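# Stack the matching socks; keep the other two apart

## Task

Work out which two of the four socks match, then lay that pair flat on the table with one sock resting on the other so that toe sits over toe, heel over heel and cuff over cuff. The remaining two socks must also stay on the table, set away from the stacked pair and not stacked together as a pair.

## Robot and tools

Robot and frame. There are two arms, left_arm and right_arm. Each is bolted to a tilted plate, and both plates hang from one metal frame behind them; the plate and its half of the frame count as part of that arm for clearance warnings. All numbers use one scene frame. Its origin is at table-top height, halfway between the arms' nominal bases. +x points out across the table, +z points up, and left_arm sits on the +y side (camera image left/right does not follow the arm names). Calibrated bases: left_arm at (-0.044, +0.231, +0.091) m with quat_wxyz (+0.968, -0.241, +0.071, -0.018); right_arm at (-0.024, -0.245, +0.091) m with quat_wxyz (+0.968, +0.243, +0.066, +0.001). On each gripper the fingers extend along its own +z axis and close along its y axis. The reported end_effector_position lies between the finger pads, roughly 1 cm short of the tips. Joint ranges (rad), base to gripper: waist -2.618 to 3.054, shoulder 0.000 to 3.142, elbow 0.000 to 3.142 (straight at 2.901), wrist pitch -1.571 to 1.571, wrist yaw -1.571 to 1.571, wrist roll -2.094 to 2.094.

The 16-number row. Every motion command is built from rows of 16 plain numbers, always covering both arms: left_arm x, y, z, qw, qx, qy, qz, opening, then right_arm x, y, z, qw, qx, qy, qz, opening. x, y, z are an absolute target position for that gripper in metres in the scene frame; qw..qz are an absolute target orientation in the same frame, w listed first. So each row is a pair of poses, not offsets. Opening runs from -1 (shut) to +1 (fully open, 0.094 m). To keep an arm still, resend the exact position and quaternion it reported just before it came to rest, plus the opening it should keep; any number in the opening slot is obeyed, so 0 is a real command. To hold a gripper's orientation, repeat the same quaternion you chose rather than copying a drifted reported one.

execute_actions. Argument actions: a list of actions; each action is a list of 1 to 15 rows, one row per control step of 1/30 s; if fewer than 15 rows are given the last one repeats, so each action spans 0.5 s. An empty list just reports state and images. For every target, the distance from that gripper's position at the action's start, measured along any of the gripper's own axes, must not exceed 0.6 m, or that action is rejected for both arms; a malformed action, or a first action failing this test against the latest reported state, voids the whole call. Each step the controller limits the command to 100 mm and 20 degrees from the measured pose, so one action can fall short; the result's Hand target line shows where each arm is really heading, and the remainder must be commanded next. Optional cameras: list of names; omitted, null or ["all"] gives all, [] gives none, an unknown name invalidates the call.

move. target: one 16-number row, or a list of up to 15 rows that change only in their poses (absolute poses, no 0.6 m check). Grippers travel in straight lines, turning the short way, and all arms finish together; total path time caps at 10 s. speed: m/s, 0.002 to 0.5, default 0.25 (rotation up to twice that in rad/s), one value or one per target. blend: metres of corner rounding for a list, default 0. opening_speed: rate on the -1..+1 scale per second, at least 0.2; without it openings are sent at once. blocking=false returns after about 0.5 s while the move continues; then use wait or stop before any execute_actions, or send a new move to replace it. cameras as above. The move: line reports done (within 10 mm and 2 degrees), off_target, moving, held or fault; limits=paced means the pose was clipped, limits=held means steps were withheld. Paths do not avoid obstacles or the other arm.

wait: seconds from 0 to 10; arms keep their last command and a running move continues. stop: no arguments; brakes a running move. zoom_image: camera (cam_high, cam_left_wrist or cam_right_wrist) and region [x0, y0, x1, y1] in pixels, top-left origin, at most 504 by 504, from that camera's latest image. finished_scene: scene=1, final and irreversible; call only when the socks are correctly placed and will stay so.

Results. Each gives per-arm end_effector_position and end_effector_quat_wxyz, Hand target, Tool commands, grip_measured (same -1..+1 scale; the last Joint positions entry is the opening in metres), joint torques (entries 1 to 3 wrap at ±28 N m), grip_effort_nm (motor effort, negative when closing; not a pad force), and possibly pose unreachable, MOTOR HOT or OVER-TEMPERATURE FAULT lines. Images come from cam_high (fixed overhead) and the two wrist cameras, each 672x504. A gripper resting about a centimetre off its command in free air is normal.

Cautions. A sock off the table, or left off it, fails the job. Approach the cloth slowly: faster moves and targets set deeper past contact press harder. Socks are soft, so close well below the first-touch reading to hold them, and open clearly above grip_measured to let go; do not release while carrying them high. Keep the two grippers and wrist cameras away from each other, since the clearance check does not guard them. Avoid long stretched-out poses or pushing at unreachable targets, which overheat motors and can fold an arm out of use.

Each tool is called after "Request:" as name(argument=value, ...) on one line, values as JSON.

## Session

Request:
execute_actions(actions=[])

Scene clock: 532.80 s.
left_arm: end_effector_position=(+0.1639, -0.0258, +0.2714) grip_measured=+0.198 grip_effort_nm=0.100 end_effector_quat_wxyz=(+0.023, +0.300, +0.953, -0.034) | right_arm: end_effector_position=(+0.2163, -0.5180, +0.2477) grip_measured=+0.198 grip_effort_nm=0.085 end_effector_quat_wxyz=(+0.010, +0.001, +1.000, -0.009)
Joint positions: left_arm=[-1.149 2.274 1.937 -1.555 -0.311 -0.615 0.056] | right_arm=[-0.387 1.35 1.693 -1.56 0.405 -0.459 0.056]
Joint velocities: left_arm=[-0.002 -0.002 0.002 -0.066 0.051 -0.051 0] | right_arm=[0.002 -0.007 -0.017 -0.007 -0.051 -0.051 0]
Joint torques (N m): left_arm=[-4.11 -6.91 7.36 0.26 -0.06 0.01] | right_arm=[1.26 -5.85 7.65 0.35 -0.09 -0.06]
Heat: left arm: 38 °C; right arm: 35 °C.
Hand target: left_arm +0.1612, -0.0268, +0.2782; +0.030, +0.308, +0.950, -0.034 | right_arm +0.2199, -0.5199, +0.2496; +0.012, +0.000, +1.000, -0.006
Tool commands: left_gripper/opening=+0.2 right_gripper/opening=+0.2
Off the commanded pose: left_arm 0.011 m, 5 deg | right_arm 0.005 m, 2 deg.
camera_calibration:
cam_left_wrist: T_world_to_cam=[[-0.471134, -0.88, 0.0602745, 0.0396408], [-0.858923, 0.473252, 0.195664, 0.143201], [-0.200709, 0.0404127, -0.978817, 0.386242], [0, 0, 0, 1]] pos_world=[0.219197, -0.0484954, 0.347652]
cam_right_wrist: T_world_to_cam=[[0.124813, -0.99218, -0.000253039, -0.536617], [-0.956456, -0.120387, 0.265891, 0.115652], [-0.263843, -0.0329446, -0.964003, 0.368578], [0, 0, 0, 1]] pos_world=[0.274839, -0.506356, 0.324424]

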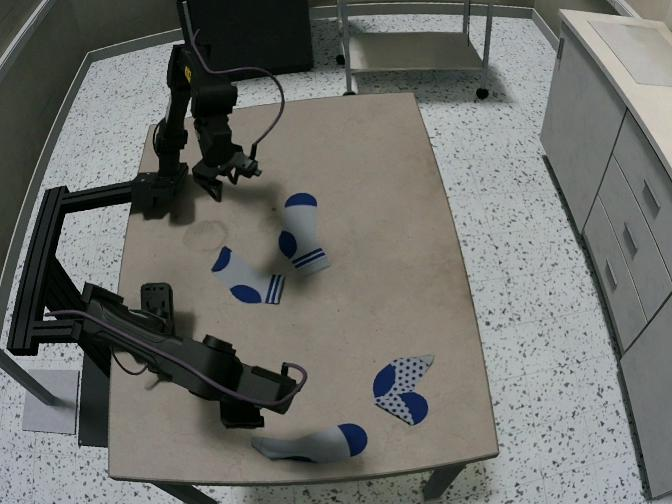

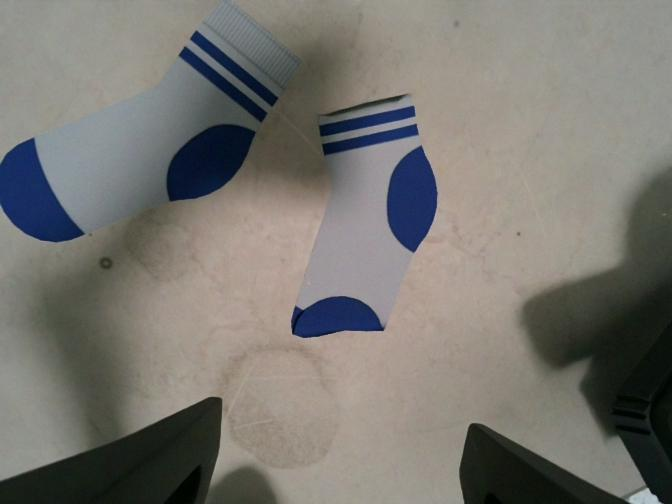

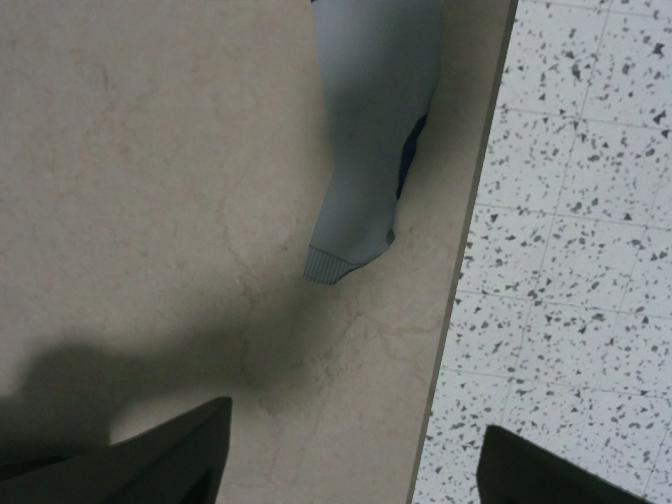

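Request:
zoom_image(camera="cam_high", region=[180, 170, 380, 320])

Request:
zoom_image(camera="cam_left_wrist", region=[0, 0, 500, 375])

Request:
zoom_image(camera="cam_high", region=[230, 340, 450, 490])

Scaled by 2.520.

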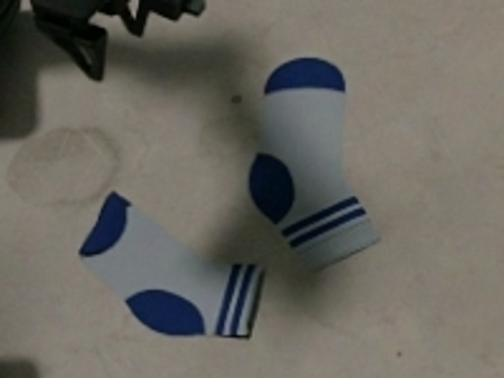

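Scaled by 1.008.

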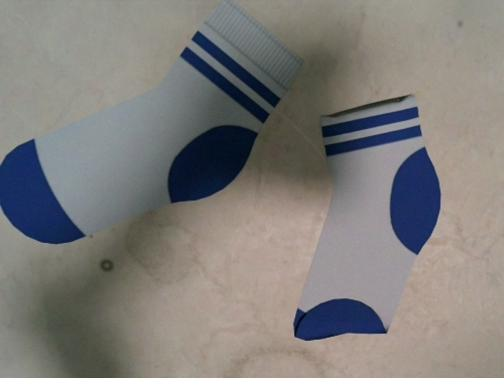

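Scaled by 2.291.

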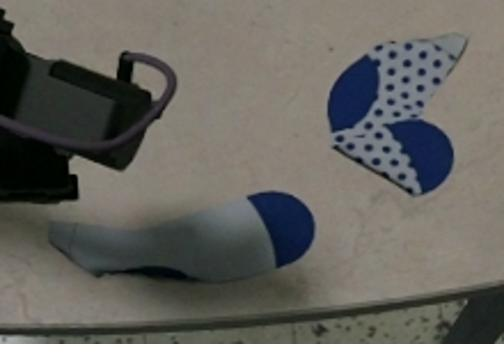

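Request:
move(target=[0.2, 0.2, 0.27, 0, 0.3, 0.954, 0, 0.2, 0.17, -0.13, 0.25, 0, -0.454, 0.891, 0, 0.0])

Scene clock: 557.47 s.
left_arm: end_effector_position=(+0.2024, +0.1933, +0.2704) grip_measured=+0.198 grip_effort_nm=0.100 end_effector_quat_wxyz=(+0.044, +0.298, +0.953, -0.035) | right_arm: end_effector_position=(+0.1696, -0.1322, +0.2435) grip_measured=+0.002 grip_effort_nm=-0.125 end_effector_quat_wxyz=(+0.000, -0.454, +0.891, -0.004)
Joint positions: left_arm=[-0.782 1.587 1.434 -1.565 -0.424 -0.221 0.056] | right_arm=[1.038 1.809 1.369 -1.507 0.362 0.168 0.047]
Joint velocities: left_arm=[0.002 -0.022 -0.012 -0.007 -0.022 -0.022 -0.001] | right_arm=[0.017 -0.012 -0.012 0.007 0.022 -0.081 0.001]
Joint torques (N m): left_arm=[-2.1 -3.59 4.53 0.4 -0.1 0.06] | right_arm=[3.59 -4.64 7.82 0.53 -0.07 -0.07]
Heat: left arm: 37 °C; right arm: 35 °C.
Hand target: left_arm +0.2017, +0.1975, +0.2710; +0.047, +0.300, +0.952, -0.031 | right_arm +0.1728, -0.1236, +0.2503; +0.013, -0.454, +0.891, +0.009
Off the commanded pose: left_arm 0.007 m, 6 deg | right_arm 0.007 m, 0 deg.
joint sent to its limit (left arm) — joint 4 (wrist pitch), lower limit. The joint targets are off in orientation, not in position.
move: off_target (left_arm)
camera_calibration:
cam_left_wrist: T_world_to_cam=[[-0.469783, -0.881121, 0.0541266, 0.252268], [-0.867679, 0.47217, 0.155529, 0.0856742], [-0.162597, 0.0261003, -0.986347, 0.38118], [0, 0, 0, 1]] pos_world=[0.254828, 0.171877, 0.348997]
cam_right_wrist: T_world_to_cam=[[0.876473, -0.481216, -0.0150712, -0.204323], [-0.457244, -0.841797, 0.28689, -0.0666257], [-0.150743, -0.24456, -0.957845, 0.316188], [0, 0, 0, 1]] pos_world=[0.196282, -0.077082, 0.318894]

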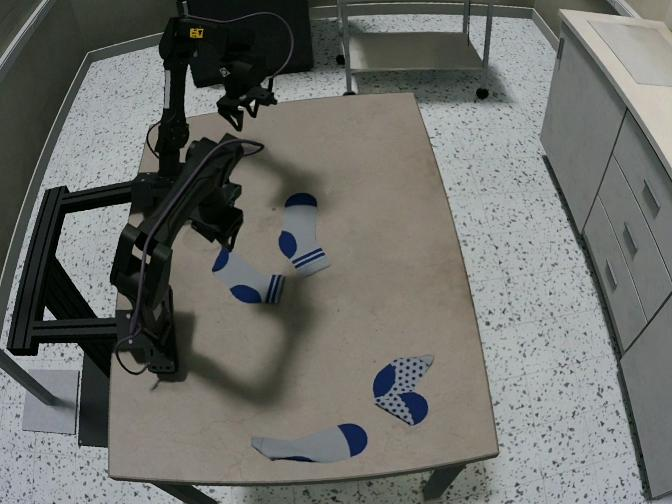

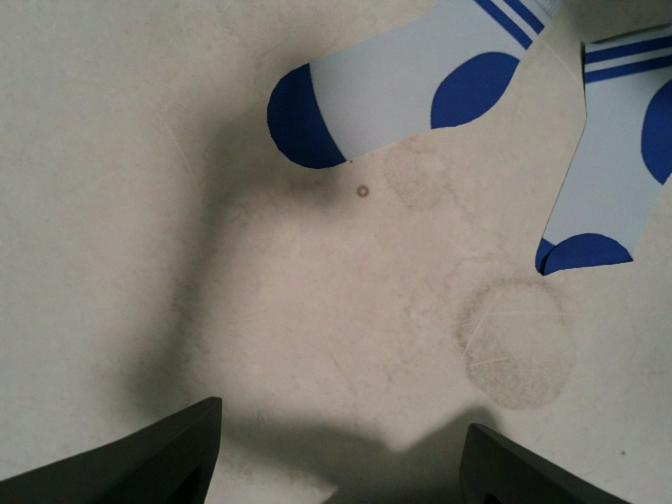

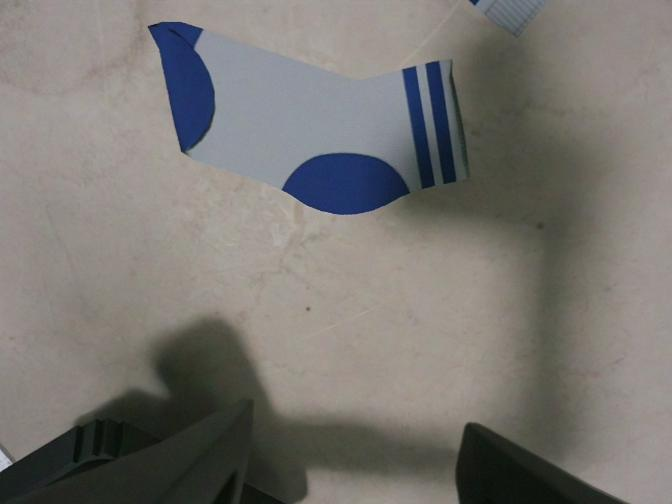

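Request:
move(target=[0.2017, 0.1975, 0.271, 0.047, 0.3, 0.952, -0.031, 0.2, 0.25, -0.115, 0.10, 0, -0.454, 0.891, 0, -0.2])

Scene clock: 564.63 s.
left_arm: end_effector_position=(+0.2025, +0.1934, +0.2704) grip_measured=+0.198 grip_effort_nm=0.095 end_effector_quat_wxyz=(+0.044, +0.299, +0.953, -0.034) | right_arm: end_effector_position=(+0.2551, -0.1163, +0.1054) grip_measured=-0.198 grip_effort_nm=-0.129 end_effector_quat_wxyz=(+0.001, -0.446, +0.895, +0.000)
Joint positions: left_arm=[-0.782 1.587 1.434 -1.565 -0.425 -0.22 0.056] | right_arm=[0.688 2.044 1.206 -0.957 0.461 -0.182 0.038]
Joint velocities: left_arm=[0.002 0.002 -0.017 0.037 0.007 0.066 0] | right_arm=[-0.007 -0.017 0.002 0.051 -0.037 -0.022 0]
Joint torques (N m): left_arm=[-2.3 -3.62 4.41 0.45 -0.06 0.06] | right_arm=[4.52 -7.31 4.04 0.57 0.05 -0.09]
Heat: left arm: 37 °C; right arm: 34 °C.
Hand target: left_arm +0.2018, +0.1974, +0.2710; +0.047, +0.300, +0.952, -0.031 | right_arm +0.2518, -0.1157, +0.0998; -0.002, -0.453, +0.891, -0.004
Off the commanded pose: left_arm 0.004 m, 1 deg | right_arm 0.008 m, 1 deg.
move: done
camera_calibration:
cam_left_wrist: T_world_to_cam=[[-0.47041, -0.880834, 0.0533365, 0.252682], [-0.867458, 0.472667, 0.15525, 0.0856525], [-0.16196, 0.0267639, -0.986434, 0.380958], [0, 0, 0, 1]] pos_world=[0.254864, 0.17189, 0.349016]
cam_right_wrist: T_world_to_cam=[[0.868147, -0.49591, -0.0198311, -0.272873], [-0.471189, -0.836103, 0.280912, 0.0303168], [-0.155888, -0.234529, -0.959529, 0.203339], [0, 0, 0, 1]] pos_world=[0.282877, -0.0622839, 0.181181]

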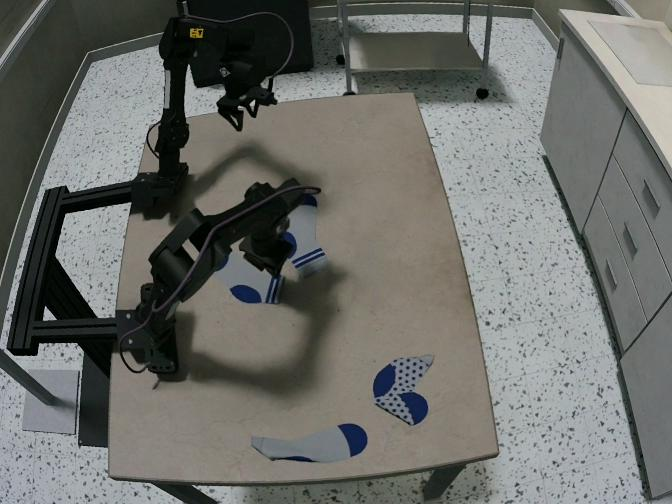

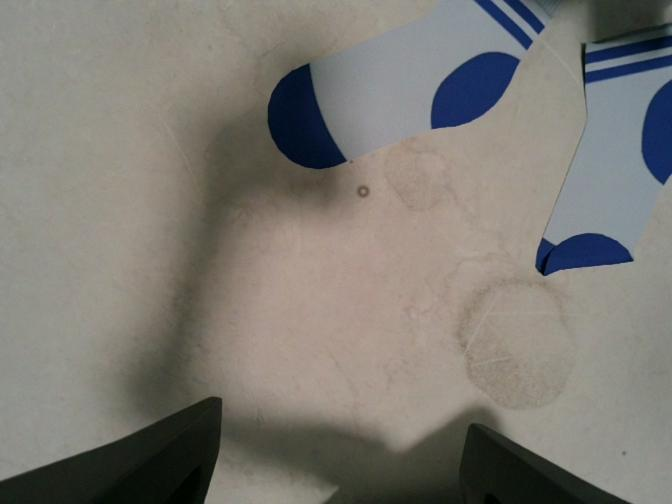

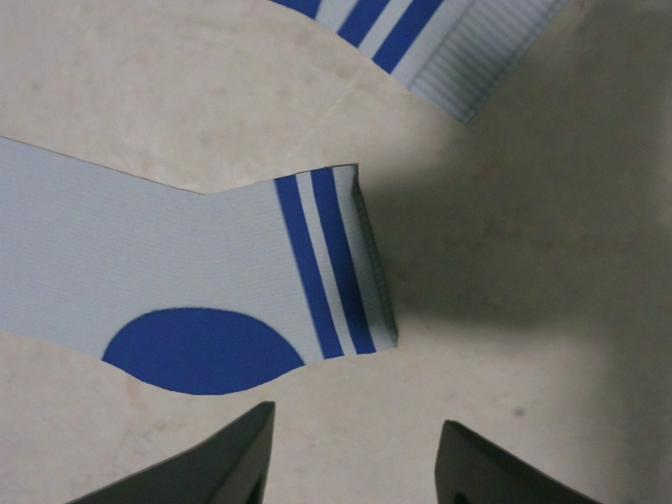

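Request:
move(target=[[0.2017, 0.1975, 0.271, 0.047, 0.3, 0.952, -0.031, 0.2, 0.249, -0.112, 0.04, 0, -0.454, 0.891, 0, -0.35],[0.2017, 0.1975, 0.271, 0.047, 0.3, 0.952, -0.031, 0.2, 0.249, -0.112, 0.011, 0, -0.454, 0.891, 0, -0.35]], speed=[0.15, 0.05])

Scene clock: 569.67 s.
left_arm: end_effector_position=(+0.2025, +0.1934, +0.2704) grip_measured=+0.198 grip_effort_nm=0.105 end_effector_quat_wxyz=(+0.044, +0.299, +0.953, -0.034) | right_arm: end_effector_position=(+0.2558, -0.1107, +0.0186) grip_measured=-0.348 grip_effort_nm=-0.129 end_effector_quat_wxyz=(+0.007, -0.447, +0.894, +0.002)
Joint positions: left_arm=[-0.782 1.587 1.434 -1.565 -0.425 -0.22 0.056] | right_arm=[0.577 2.193 1.049 -0.579 0.48 -0.314 0.031]
Joint velocities: left_arm=[-0.002 -0.002 -0.017 -0.037 -0.007 0.022 0] | right_arm=[-0.007 -0.002 -0.002 0.022 -0.037 -0.051 0]
Joint torques (N m): left_arm=[-2.18 -3.64 4.56 0.39 -0.09 0.03] | right_arm=[4.3 -7.21 3.21 0.61 0.05 -0.1]
Heat: left arm: 36 °C; right arm: 34 °C.
Hand target: left_arm +0.2018, +0.1974, +0.2710; +0.047, +0.300, +0.952, -0.031 | right_arm +0.2499, -0.1120, +0.0106; -0.001, -0.454, +0.891, -0.001
Off the commanded pose: left_arm 0.004 m, 1 deg | right_arm 0.010 m, 1 deg.
move: done
camera_calibration:
cam_left_wrist: T_world_to_cam=[[-0.47041, -0.880834, 0.0533365, 0.252682], [-0.867458, 0.472667, 0.15525, 0.0856525], [-0.16196, 0.0267639, -0.986434, 0.380958], [0, 0, 0, 1]] pos_world=[0.254864, 0.17189, 0.349016]
cam_right_wrist: T_world_to_cam=[[0.869628, -0.493438, -0.0163339, -0.272577], [-0.47163, -0.840066, 0.268055, 0.0596423], [-0.14599, -0.225405, -0.963265, 0.120099], [0, 0, 0, 1]] pos_world=[0.282703, -0.0573255, 0.0952479]

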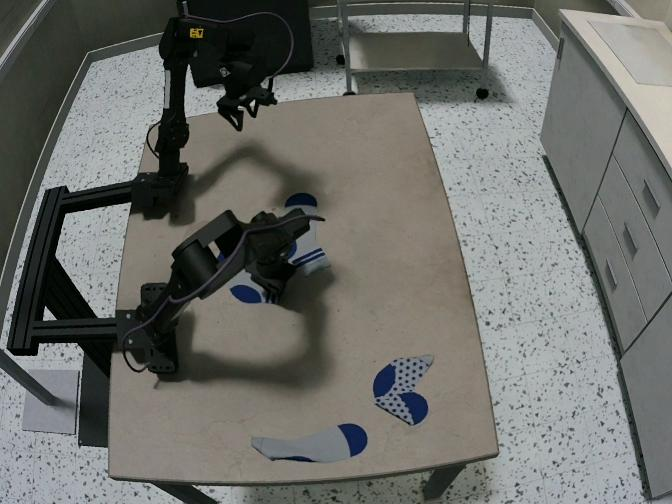

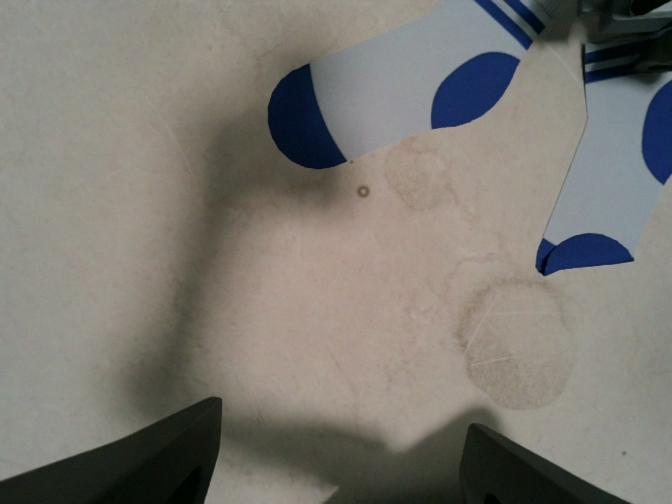

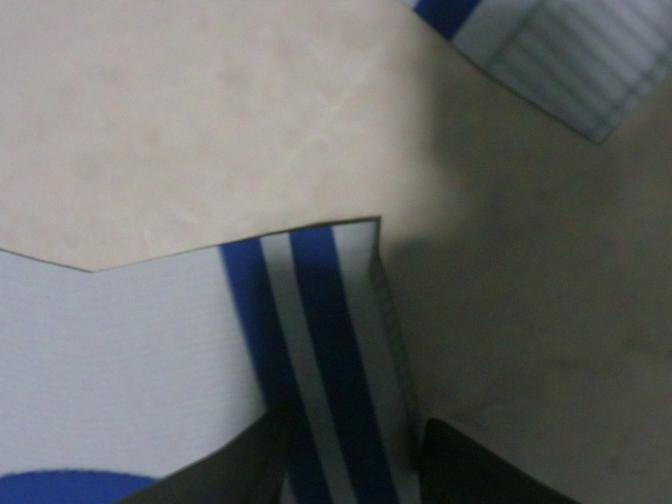

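Request:
move(target=[[0.2017, 0.1975, 0.271, 0.047, 0.3, 0.952, -0.031, 0.2, 0.252, -0.114, 0.0, 0, -0.454, 0.891, 0, -0.35]], speed=[0.03], cameras=["cam_right_wrist"])

Request:
move(target=[[0.2017, 0.1975, 0.271, 0.047, 0.3, 0.952, -0.031, 0.2, 0.252, -0.114, 0.0, 0, -0.454, 0.891, 0, -1]], opening_speed=0.4, cameras=["cam_right_wrist"])

Scene clock: 574.97 s.
left_arm: end_effector_position=(+0.2026, +0.1934, +0.2704) grip_measured=+0.198 grip_effort_nm=0.090 end_effector_quat_wxyz=(+0.044, +0.299, +0.953, -0.034) | right_arm: end_effector_position=(+0.2585, -0.1113, +0.0156) grip_measured=-0.348 grip_effort_nm=-0.125 end_effector_quat_wxyz=(+0.010, -0.453, +0.891, +0.004)
Joint positions: left_arm=[-0.782 1.587 1.434 -1.565 -0.425 -0.22 0.056] | right_arm=[0.566 2.196 1.047 -0.56 0.478 -0.342 0.031]
Joint velocities: left_arm=[0.002 -0.002 -0.007 0.037 -0.007 0.022 0] | right_arm=[-0.002 -0.002 0.002 0.022 0.051 -0.007 0]
Joint torques (N m): left_arm=[-2.04 -3.63 4.49 0.4 -0.09 0.08] | right_arm=[3.33 -6.05 2.59 0.9 0.09 -0.08]
Heat: left arm: 36 °C; right arm: 34 °C.
Hand target: left_arm +0.2018, +0.1974, +0.2710; +0.047, +0.300, +0.952, -0.031 | right_arm +0.2515, -0.1144, +0.0005; -0.001, -0.454, +0.891, +0.000
Off the commanded pose: left_arm 0.004 m, 1 deg | right_arm 0.017 m, 1 deg.
move: off_target (right_arm)
camera_calibration:
cam_right_wrist: T_world_to_cam=[[0.87584, -0.48233, -0.0162065, -0.27556], [-0.461917, -0.847554, 0.261313, 0.0579855], [-0.139775, -0.221382, -0.965118, 0.116319], [0, 0, 0, 1]] pos_world=[0.28439, -0.058014, 0.0926436]
Images, in order (width x height): cam_right_wrist 672x504.

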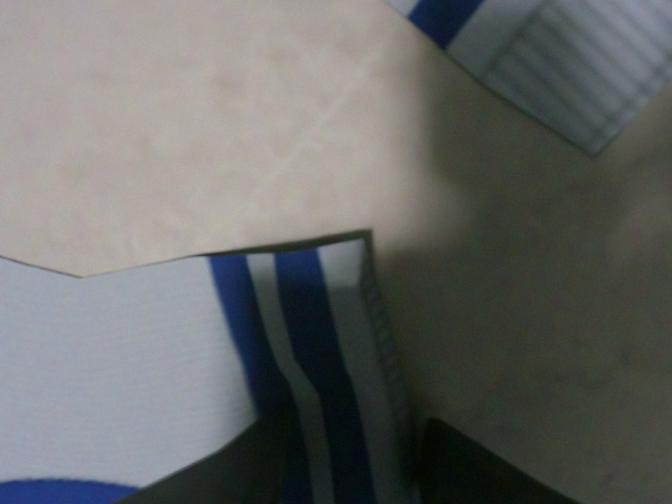

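Scene clock: 576.83 s.
left_arm: end_effector_position=(+0.2026, +0.1934, +0.2704) grip_measured=+0.198 grip_effort_nm=0.100 end_effector_quat_wxyz=(+0.044, +0.299, +0.953, -0.034) | right_arm: end_effector_position=(+0.2564, -0.1077, +0.0157) grip_measured=-0.954 grip_effort_nm=-1.004 end_effector_quat_wxyz=(+0.009, -0.453, +0.891, +0.016)
Joint positions: left_arm=[-0.782 1.587 1.434 -1.565 -0.425 -0.22 0.056] | right_arm=[0.566 2.196 1.047 -0.559 0.455 -0.343 0.002]
Joint velocities: left_arm=[0.022 0.017 0.002 -0.007 -0.066 -0.037 0] | right_arm=[-0.017 -0.002 -0.002 -0.007 -0.066 0.022 -0.001]
Joint torques (N m): left_arm=[-2.21 -3.47 4.68 0.4 -0.12 0.06] | right_arm=[3.37 -6.06 2.63 0.87 0.32 -0.07]
Heat: left arm: 36 °C; right arm: 33 °C.
Hand target: left_arm +0.2018, +0.1974, +0.2710; +0.047, +0.300, +0.952, -0.031 | right_arm +0.2515, -0.1142, +0.0008; -0.001, -0.454, +0.891, +0.000
Off the commanded pose: left_arm 0.004 m, 1 deg | right_arm 0.017 m, 2 deg.
move: off_target (right_arm)
camera_calibration:
cam_right_wrist: T_world_to_cam=[[0.875692, -0.481515, -0.0361439, -0.271602], [-0.458542, -0.8527, 0.250284, 0.0587403], [-0.151335, -0.202598, -0.967498, 0.121905], [0, 0, 0, 1]] pos_world=[0.283223, -0.0559946, 0.093424]
Images, in order (width x height): cam_right_wrist 672x504.

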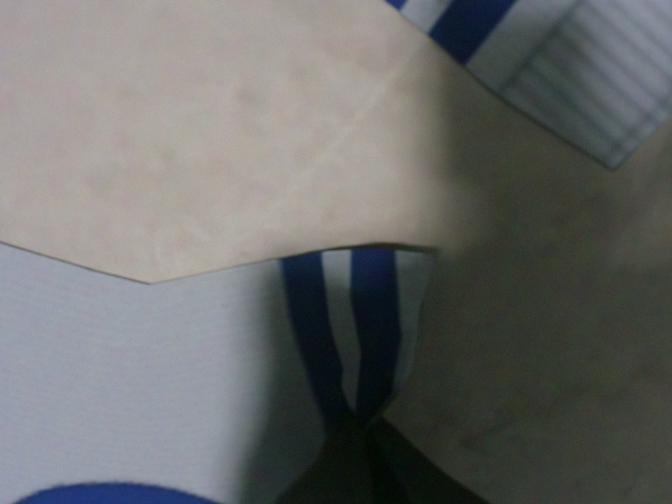

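Gripped (contact height reads about 0.0155). Lifting clear and looking.

Request:
move(target=[[0.2017, 0.1975, 0.271, 0.047, 0.3, 0.952, -0.031, 0.2, 0.252, -0.12, 0.30, 0, -0.454, 0.891, 0, -1],[0.2017, 0.1975, 0.271, 0.047, 0.3, 0.952, -0.031, 0.2, 0.31, -0.30, 0.33, 0, -0.061, 0.998, 0, -1]], speed=0.15, blend=0.03)

Request:
zoom_image(camera="cam_high", region=[130, 150, 390, 345])

Scene clock: 585.43 s.
left_arm: end_effector_position=(+0.2026, +0.1934, +0.2704) grip_measured=+0.198 grip_effort_nm=0.095 end_effector_quat_wxyz=(+0.044, +0.299, +0.953, -0.034) | right_arm: end_effector_position=(+0.3072, -0.2958, +0.3226) grip_measured=-0.959 grip_effort_nm=-1.048 end_effector_quat_wxyz=(+0.149, -0.069, +0.985, +0.050)
Joint positions: left_arm=[-0.782 1.587 1.434 -1.565 -0.425 -0.22 0.056] | right_arm=[0.533 1.56 1.753 -1.551 0.518 0.259 0.002]
Joint velocities: left_arm=[0.007 -0.002 0.007 0.007 0.051 -0.007 0.001] | right_arm=[0.007 -0.002 0.007 0.007 -0.066 -0.081 0]
Joint torques (N m): left_arm=[-2.21 -3.66 4.41 0.45 -0.08 0.03] | right_arm=[2.95 -5.49 6.99 0.78 0.09 0.09]
Heat: left arm: 36 °C; right arm: 34 °C.
Hand target: left_arm +0.2018, +0.1974, +0.2710; +0.047, +0.300, +0.952, -0.031 | right_arm +0.3061, -0.3037, +0.3310; +0.159, -0.058, +0.984, +0.051
Off the commanded pose: left_arm 0.004 m, 1 deg | right_arm 0.009 m, 18 deg.
joint sent to its limit (right arm) — joint 4 (wrist pitch), lower limit. The joint targets are off in position and orientation.
move: off_target (right_arm)
camera_calibration:
cam_left_wrist: T_world_to_cam=[[-0.470388, -0.880868, 0.0529791, 0.252844], [-0.867521, 0.472591, 0.155129, 0.0857345], [-0.161686, 0.0270105, -0.986473, 0.380871], [0, 0, 0, 1]] pos_world=[0.254893, 0.171918, 0.349024]
cam_right_wrist: T_world_to_cam=[[0.274141, -0.95987, -0.0591327, -0.344821], [-0.961636, -0.272959, -0.0273764, 0.260468], [0.0101369, 0.0643691, -0.997875, 0.427591], [0, 0, 0, 1]] pos_world=[0.340671, -0.287409, 0.413423]

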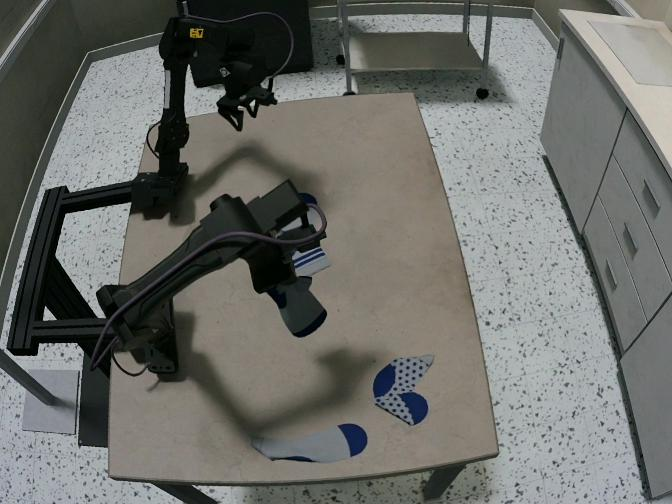

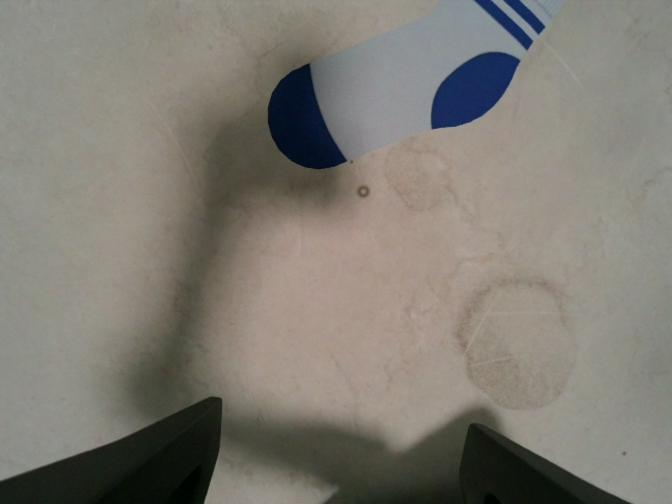

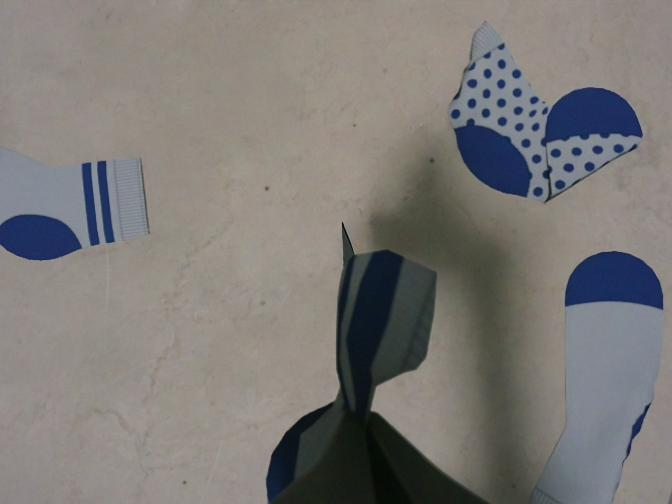

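Scaled by 1.938.

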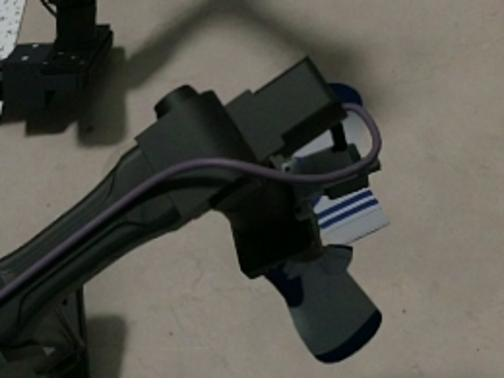

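Request:
move(target=[[0.2017, 0.1975, 0.271, 0.047, 0.3, 0.952, -0.031, 0.2, 0.30, -0.16, 0.31, 0, -0.061, 0.998, 0, -1],[0.2017, 0.1975, 0.271, 0.047, 0.3, 0.952, -0.031, 0.2, 0.30, -0.16, 0.24, 0, -0.061, 0.998, 0, -1]], speed=0.12)

Request:
zoom_image(camera="cam_high", region=[130, 150, 390, 345])

Scene clock: 596.30 s.
left_arm: end_effector_position=(+0.2026, +0.1934, +0.2704) grip_measured=+0.198 grip_effort_nm=0.090 end_effector_quat_wxyz=(+0.044, +0.299, +0.953, -0.034) | right_arm: end_effector_position=(+0.3041, -0.1601, +0.2445) grip_measured=-0.959 grip_effort_nm=-1.053 end_effector_quat_wxyz=(+0.010, -0.062, +0.998, +0.003)
Joint positions: left_arm=[-0.782 1.587 1.434 -1.565 -0.425 -0.22 0.056] | right_arm=[0.7 2.013 1.786 -1.553 0.465 0.624 0.002]
Joint velocities: left_arm=[-0.022 -0.017 -0.002 0.007 -0.037 0.007 -0.001] | right_arm=[0.007 -0.007 0.007 -0.051 -0.007 0.007 0]
Joint torques (N m): left_arm=[-2.1 -3.59 4.62 0.42 -0.06 0.01] | right_arm=[4.62 -7.28 4.45 0.49 -0.05 0.06]
Heat: left arm: 36 °C; right arm: 35 °C.
Hand target: left_arm +0.2018, +0.1974, +0.2710; +0.047, +0.300, +0.952, -0.031 | right_arm +0.3013, -0.1576, +0.2392; +0.002, -0.064, +0.998, +0.000
Off the commanded pose: left_arm 0.004 m, 1 deg | right_arm 0.006 m, 1 deg.
move: done
camera_calibration:
cam_left_wrist: T_world_to_cam=[[-0.470388, -0.880868, 0.0529791, 0.252844], [-0.867521, 0.472591, 0.155129, 0.0857345], [-0.161686, 0.0270105, -0.986473, 0.380871], [0, 0, 0, 1]] pos_world=[0.254893, 0.171918, 0.349024]
cam_right_wrist: T_world_to_cam=[[0.247949, -0.96848, -0.0238161, -0.220369], [-0.933156, -0.245365, 0.262708, 0.217192], [-0.260272, -0.042914, -0.964581, 0.397829], [0, 0, 0, 1]] pos_world=[0.360858, -0.143059, 0.321432]

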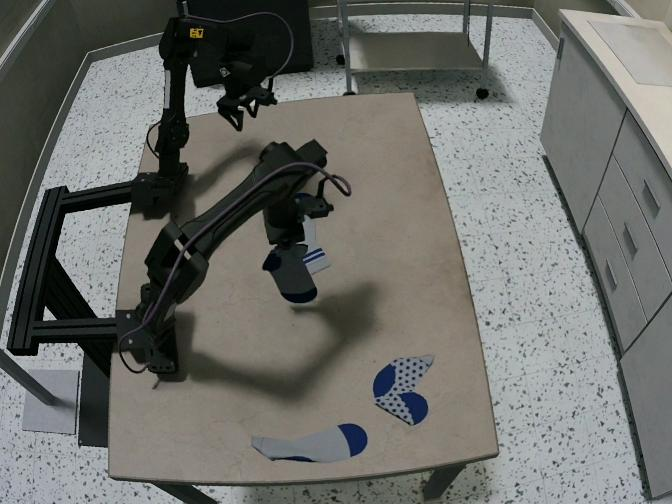

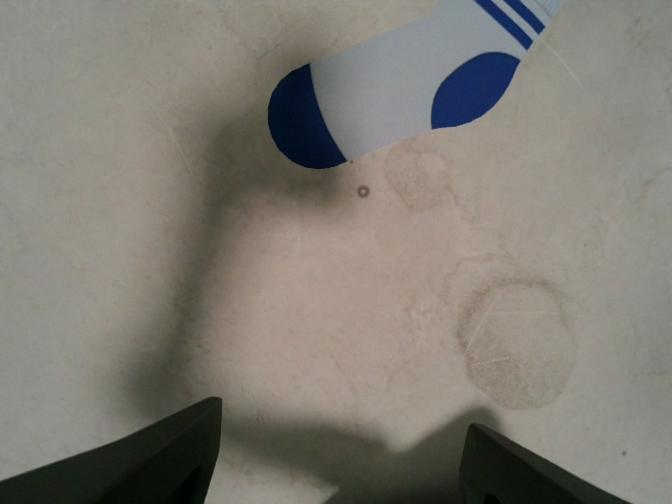

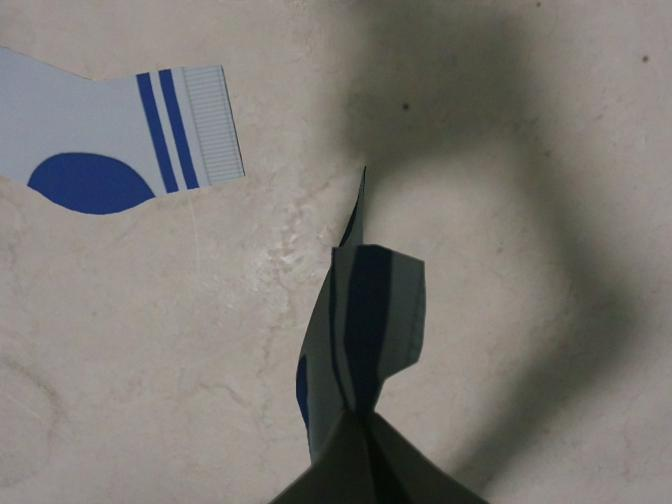

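Scaled by 1.938.

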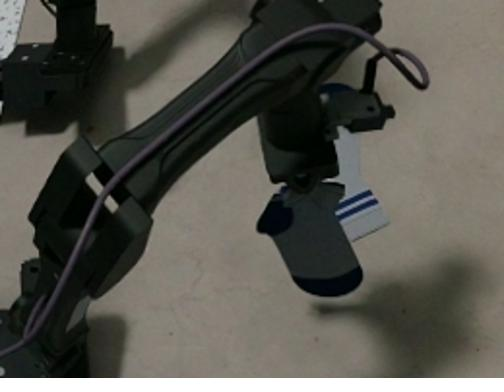

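Request:
move(target=[[0.2017, 0.1975, 0.271, 0.047, 0.3, 0.952, -0.031, 0.2, 0.30, -0.20, 0.215, 0, -0.061, 0.998, 0, -1],[0.2017, 0.1975, 0.271, 0.047, 0.3, 0.952, -0.031, 0.2, 0.30, -0.27, 0.18, 0, -0.061, 0.998, 0, -1],[0.2017, 0.1975, 0.271, 0.047, 0.3, 0.952, -0.031, 0.2, 0.30, -0.33, 0.12, 0, -0.061, 0.998, 0, -1],[0.2017, 0.1975, 0.271, 0.047, 0.3, 0.952, -0.031, 0.2, 0.30, -0.375, 0.05, 0, -0.061, 0.998, 0, -1]], speed=0.12, blend=0.02)

Request:
zoom_image(camera="cam_high", region=[170, 200, 410, 380])

Scene clock: 605.67 s.
left_arm: end_effector_position=(+0.2026, +0.1934, +0.2704) grip_measured=+0.198 grip_effort_nm=0.095 end_effector_quat_wxyz=(+0.044, +0.299, +0.953, -0.034) | right_arm: end_effector_position=(+0.3036, -0.3853, +0.0566) grip_measured=-0.959 grip_effort_nm=-1.048 end_effector_quat_wxyz=(-0.001, -0.053, +0.998, -0.015)
Joint positions: left_arm=[-0.782 1.587 1.434 -1.565 -0.425 -0.22 0.056] | right_arm=[-0.141 1.687 1.118 -0.778 0.492 -0.298 0.002]
Joint velocities: left_arm=[0.002 0.007 0.002 -0.007 0.022 0.066 0] | right_arm=[0.002 -0.022 -0.012 -0.051 0.051 0.007 -0.001]
Joint torques (N m): left_arm=[-2.1 -3.44 4.46 0.41 -0.11 0.05] | right_arm=[3.47 -7.31 3.64 0.6 -0.09 -0.09]
Heat: left arm: 36 °C; right arm: 34 °C.
Hand target: left_arm +0.2018, +0.1974, +0.2710; +0.047, +0.300, +0.952, -0.031 | right_arm +0.3006, -0.3794, +0.0496; -0.006, -0.061, +0.998, -0.008
Off the commanded pose: left_arm 0.004 m, 1 deg | right_arm 0.013 m, 2 deg.
move: off_target (right_arm)
camera_calibration:
cam_left_wrist: T_world_to_cam=[[-0.470388, -0.880868, 0.0529791, 0.252844], [-0.867521, 0.472591, 0.155129, 0.0857345], [-0.161686, 0.0270105, -0.986473, 0.380871], [0, 0, 0, 1]] pos_world=[0.254893, 0.171918, 0.349024]
cam_right_wrist: T_world_to_cam=[[0.230487, -0.973046, 0.0074991, -0.441122], [-0.932267, -0.218606, 0.288252, 0.21947], [-0.278843, -0.0734295, -0.957525, 0.200344], [0, 0, 0, 1]] pos_world=[0.362142, -0.366543, 0.13188]

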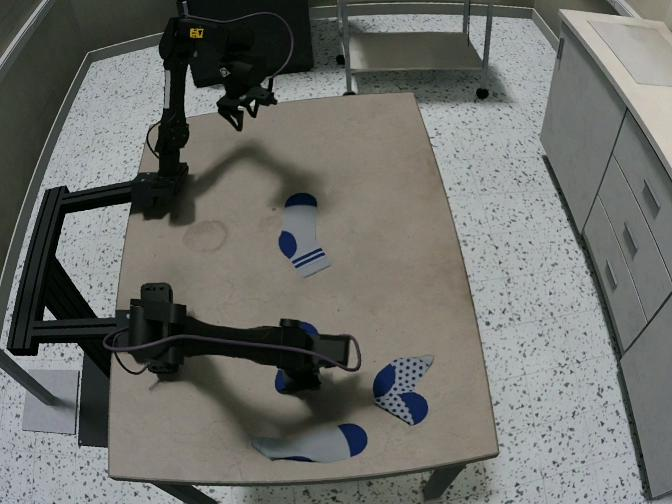

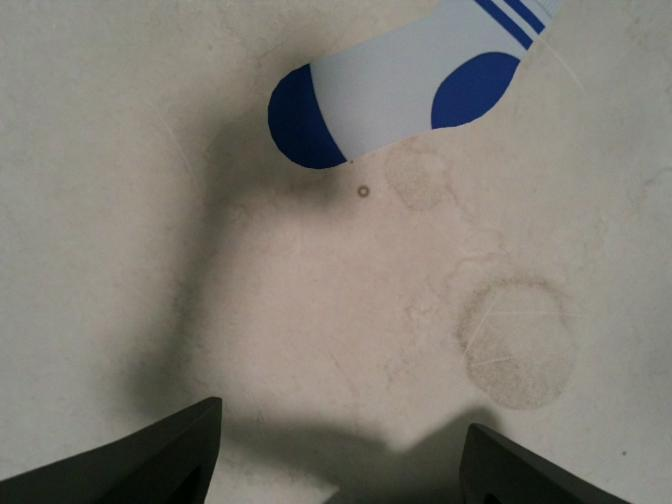

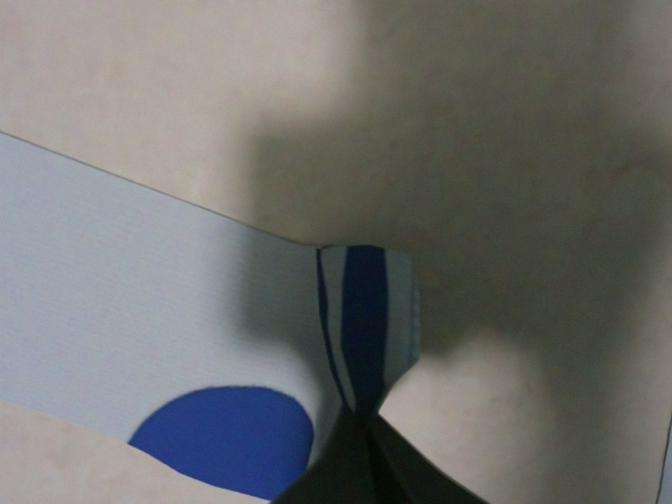

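Scaled by 2.100.

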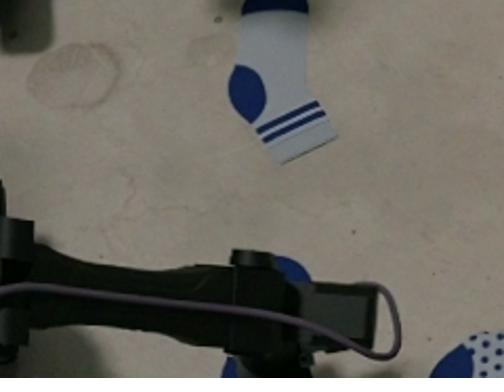

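Request:
move(target=[[0.2017, 0.1975, 0.271, 0.047, 0.3, 0.952, -0.031, 0.2, 0.30, -0.385, 0.025, 0, -0.061, 0.998, 0, -1],[0.2017, 0.1975, 0.271, 0.047, 0.3, 0.952, -0.031, 0.2, 0.30, -0.365, 0.01, 0, -0.061, 0.998, 0, -1]], speed=0.06, cameras=["cam_right_wrist"])

Request:
move(target=[[0.2017, 0.1975, 0.271, 0.047, 0.3, 0.952, -0.031, 0.2, 0.30, -0.365, 0.01, 0, -0.061, 0.998, 0, -0.4]], opening_speed=0.6, cameras=["cam_right_wrist"])

Request:
move(target=[[0.2017, 0.1975, 0.271, 0.047, 0.3, 0.952, -0.031, 0.2, 0.29, -0.37, 0.24, 0, -0.061, 0.998, 0, -0.4]])

Scene clock: 611.83 s.
left_arm: end_effector_position=(+0.2026, +0.1934, +0.2704) grip_measured=+0.198 grip_effort_nm=0.095 end_effector_quat_wxyz=(+0.044, +0.299, +0.953, -0.034) | right_arm: end_effector_position=(+0.3017, -0.3764, +0.0192) grip_measured=-0.959 grip_effort_nm=-1.048 end_effector_quat_wxyz=(+0.003, -0.057, +0.998, -0.007)
Joint positions: left_arm=[-0.782 1.587 1.434 -1.565 -0.425 -0.22 0.056] | right_arm=[-0.179 1.751 1.037 -0.611 0.467 -0.349 0.002]
Joint velocities: left_arm=[-0.007 0.007 0.007 -0.037 -0.051 0.007 0] | right_arm=[-0.002 -0.017 -0.002 -0.066 0.022 0.051 0.001]
Joint torques (N m): left_arm=[-2.32 -3.41 4.6 0.41 -0.06 0.02] | right_arm=[4.48 -6.35 3.03 0.77 -0.08 0.11]
Heat: left arm: 36 °C; right arm: 34 °C.
Hand target: left_arm +0.2018, +0.1974, +0.2710; +0.047, +0.300, +0.952, -0.031 | right_arm +0.3000, -0.3651, +0.0100; -0.001, -0.061, +0.998, +0.000
Off the commanded pose: left_arm 0.004 m, 1 deg | right_arm 0.015 m, 1 deg.
move: off_target (right_arm)
camera_calibration:
cam_right_wrist: T_world_to_cam=[[0.237841, -0.971284, -0.00625556, -0.43302], [-0.93211, -0.23005, 0.279729, 0.226234], [-0.273136, -0.0607004, -0.960058, 0.167779], [0, 0, 0, 1]] pos_world=[0.359692, -0.358356, 0.0950847]
Images, in order (width x height): cam_right_wrist 672x504.

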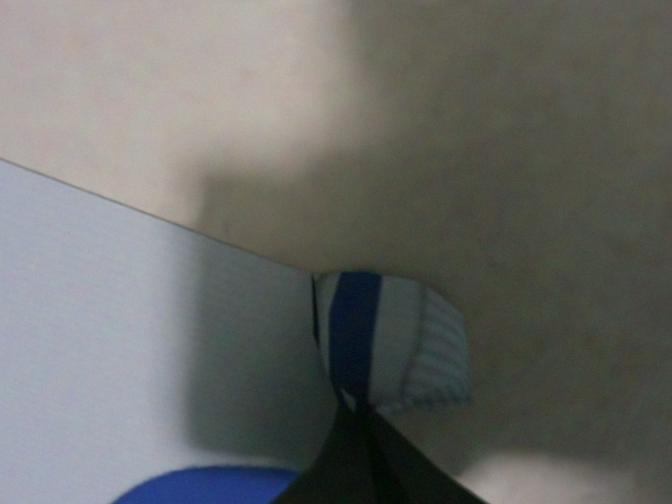

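Scene clock: 613.03 s.
left_arm: end_effector_position=(+0.2026, +0.1934, +0.2704) grip_measured=+0.198 grip_effort_nm=0.095 end_effector_quat_wxyz=(+0.044, +0.299, +0.953, -0.034) | right_arm: end_effector_position=(+0.3047, -0.3764, +0.0178) grip_measured=-0.402 grip_effort_nm=0.090 end_effector_quat_wxyz=(+0.007, -0.054, +0.998, -0.008)
Joint positions: left_arm=[-0.782 1.587 1.434 -1.565 -0.425 -0.22 0.056] | right_arm=[-0.179 1.757 1.037 -0.595 0.467 -0.348 0.028]
Joint velocities: left_arm=[0.017 -0.017 0.002 -0.051 -0.051 -0.007 0] | right_arm=[-0.007 -0.007 -0.017 0.007 0.037 -0.051 0.001]
Joint torques (N m): left_arm=[-2.11 -3.64 4.56 0.37 -0.07 0.04] | right_arm=[4.51 -6.98 2.91 0.61 -0.09 0.1]
Heat: left arm: 36 °C; right arm: 34 °C.
Hand target: left_arm +0.2018, +0.1974, +0.2710; +0.047, +0.300, +0.952, -0.031 | right_arm +0.2998, -0.3651, +0.0102; +0.000, -0.061, +0.998, +0.000
Off the commanded pose: left_arm 0.004 m, 1 deg | right_arm 0.015 m, 2 deg.
move: off_target (right_arm)
camera_calibration:
cam_right_wrist: T_world_to_cam=[[0.232205, -0.972665, -0.00193444, -0.432596], [-0.936014, -0.223995, 0.271485, 0.232984], [-0.264497, -0.0612296, -0.962441, 0.164451], [0, 0, 0, 1]] pos_world=[0.362024, -0.358514, 0.0941857]
Images, in order (width x height): cam_right_wrist 672x504.

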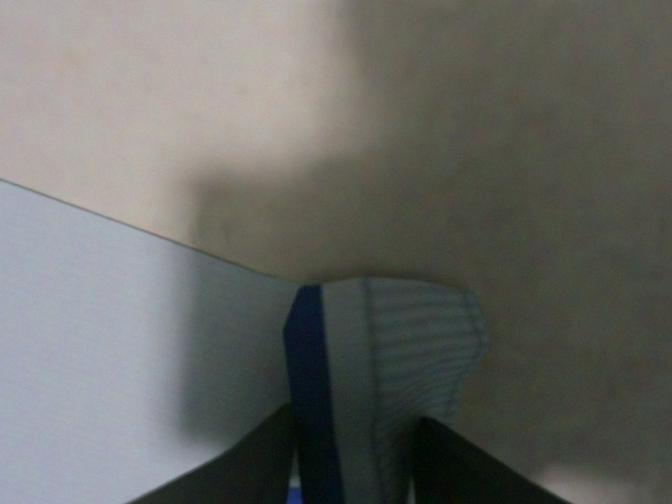

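Scene clock: 614.90 s.
left_arm: end_effector_position=(+0.2026, +0.1934, +0.2704) grip_measured=+0.198 grip_effort_nm=0.105 end_effector_quat_wxyz=(+0.044, +0.299, +0.953, -0.034) | right_arm: end_effector_position=(+0.2877, -0.3711, +0.2389) grip_measured=-0.402 grip_effort_nm=0.090 end_effector_quat_wxyz=(+0.010, -0.055, +0.998, +0.005)
Joint positions: left_arm=[-0.782 1.587 1.434 -1.565 -0.425 -0.22 0.056] | right_arm=[0.184 1.563 1.611 -1.55 0.499 0.053 0.028]
Joint velocities: left_arm=[0.007 -0.007 0.007 -0.037 -0.007 -0.037 0] | right_arm=[-0.002 0.002 -0.002 0.007 -0.007 -0.037 0.001]
Joint torques (N m): left_arm=[-2.09 -3.52 4.53 0.46 -0.07 0.03] | right_arm=[4.18 -5.03 6.46 0.19 0.05 0.09]
Heat: left arm: 36 °C; right arm: 34 °C.
Hand target: left_arm +0.2018, +0.1974, +0.2710; +0.047, +0.300, +0.952, -0.031 | right_arm +0.2883, -0.3687, +0.2406; +0.006, -0.061, +0.998, +0.003
Off the commanded pose: left_arm 0.004 m, 1 deg | right_arm 0.003 m, 1 deg.
joint sent to its limit (right arm) — joint 4 (wrist pitch), lower limit. The joint targets still meet the commanded pose.
move: done
camera_calibration:
cam_left_wrist: T_world_to_cam=[[-0.470388, -0.880868, 0.0529791, 0.252844], [-0.867521, 0.472591, 0.155129, 0.0857345], [-0.161686, 0.0270105, -0.986473, 0.380871], [0, 0, 0, 1]] pos_world=[0.254893, 0.171918, 0.349024]
cam_right_wrist: T_world_to_cam=[[0.235714, -0.971443, -0.0271614, -0.417615], [-0.936296, -0.234496, 0.261459, 0.156886], [-0.260362, -0.0361985, -0.964832, 0.38171], [0, 0, 0, 1]] pos_world=[0.344712, -0.355083, 0.315924]

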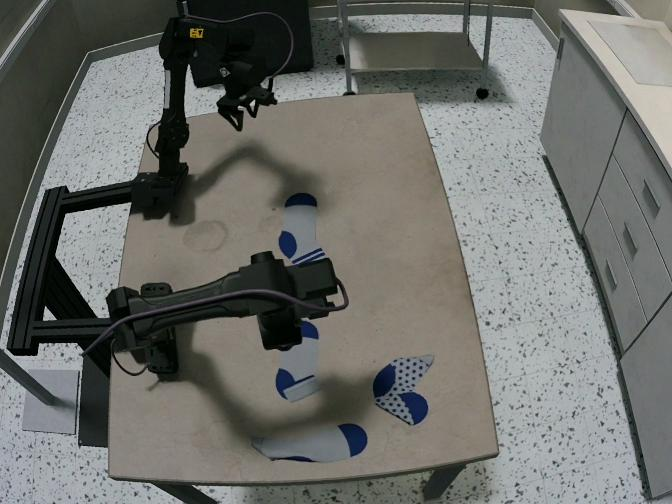

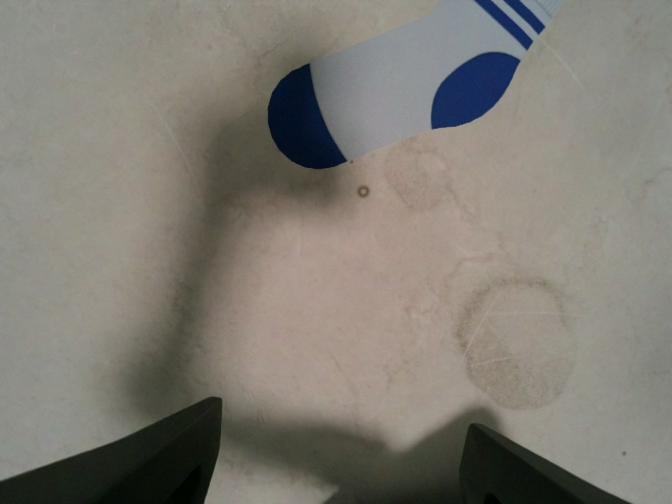

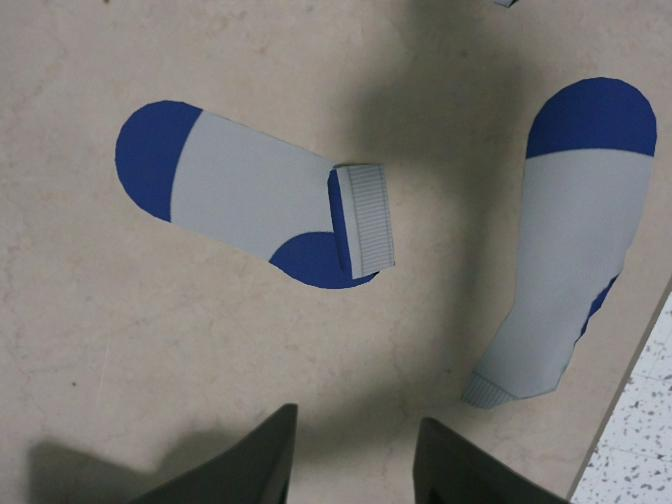

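Request:
move(target=[[0.2017, 0.1975, 0.271, 0.047, 0.3, 0.952, -0.031, 0.2, 0.286, -0.388, 0.05, 0, -0.061, 0.998, 0, -0.5],[0.2017, 0.1975, 0.271, 0.047, 0.3, 0.952, -0.031, 0.2, 0.286, -0.388, 0.008, 0, -0.061, 0.998, 0, -0.5]], speed=[0.2, 0.05], cameras=["cam_right_wrist"])

Scene clock: 623.73 s.
left_arm: end_effector_position=(+0.2026, +0.1934, +0.2704) grip_measured=+0.198 grip_effort_nm=0.100 end_effector_quat_wxyz=(+0.044, +0.299, +0.953, -0.034) | right_arm: end_effector_position=(+0.2894, -0.3953, +0.0196) grip_measured=-0.498 grip_effort_nm=-0.120 end_effector_quat_wxyz=(-0.001, -0.060, +0.998, -0.010)
Joint positions: left_arm=[-0.782 1.587 1.434 -1.565 -0.425 -0.22 0.056] | right_arm=[-0.238 1.705 1.012 -0.61 0.46 -0.416 0.024]
Joint velocities: left_arm=[-0.022 -0.002 0.007 -0.037 0.022 -0.007 0] | right_arm=[-0.012 0.002 -0.002 -0.022 0.007 0.007 0]
Joint torques (N m): left_arm=[-2.11 -3.52 4.6 0.42 -0.07 0.05] | right_arm=[2.62 -6.23 2.96 0.86 -0.12 -0.05]
Heat: left arm: 35 °C; right arm: 34 °C.
Hand target: left_arm +0.2018, +0.1974, +0.2710; +0.047, +0.300, +0.952, -0.031 | right_arm +0.2871, -0.3896, +0.0077; -0.004, -0.062, +0.998, -0.003
Off the commanded pose: left_arm 0.004 m, 1 deg | right_arm 0.014 m, 1 deg.
move: off_target (right_arm)
camera_calibration:
cam_right_wrist: T_world_to_cam=[[0.243746, -0.969837, -0.00181255, -0.449675], [-0.928617, -0.233925, 0.28801, 0.207584], [-0.279747, -0.0685182, -0.957626, 0.162404], [0, 0, 0, 1]] pos_world=[0.347804, -0.376425, 0.0949205]
Images, in order (width x height): cam_right_wrist 672x504.

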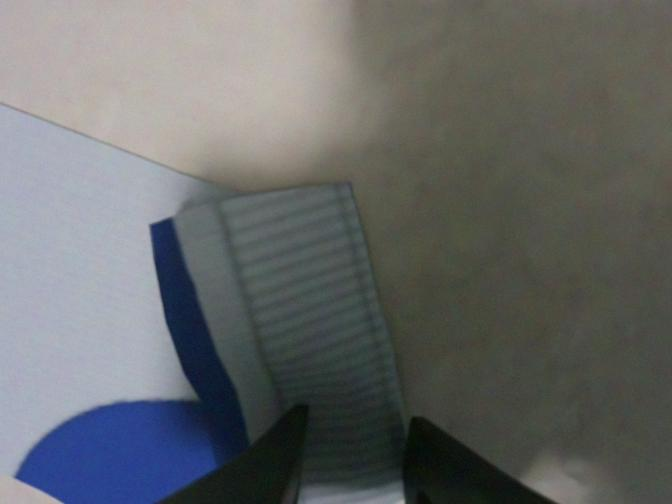

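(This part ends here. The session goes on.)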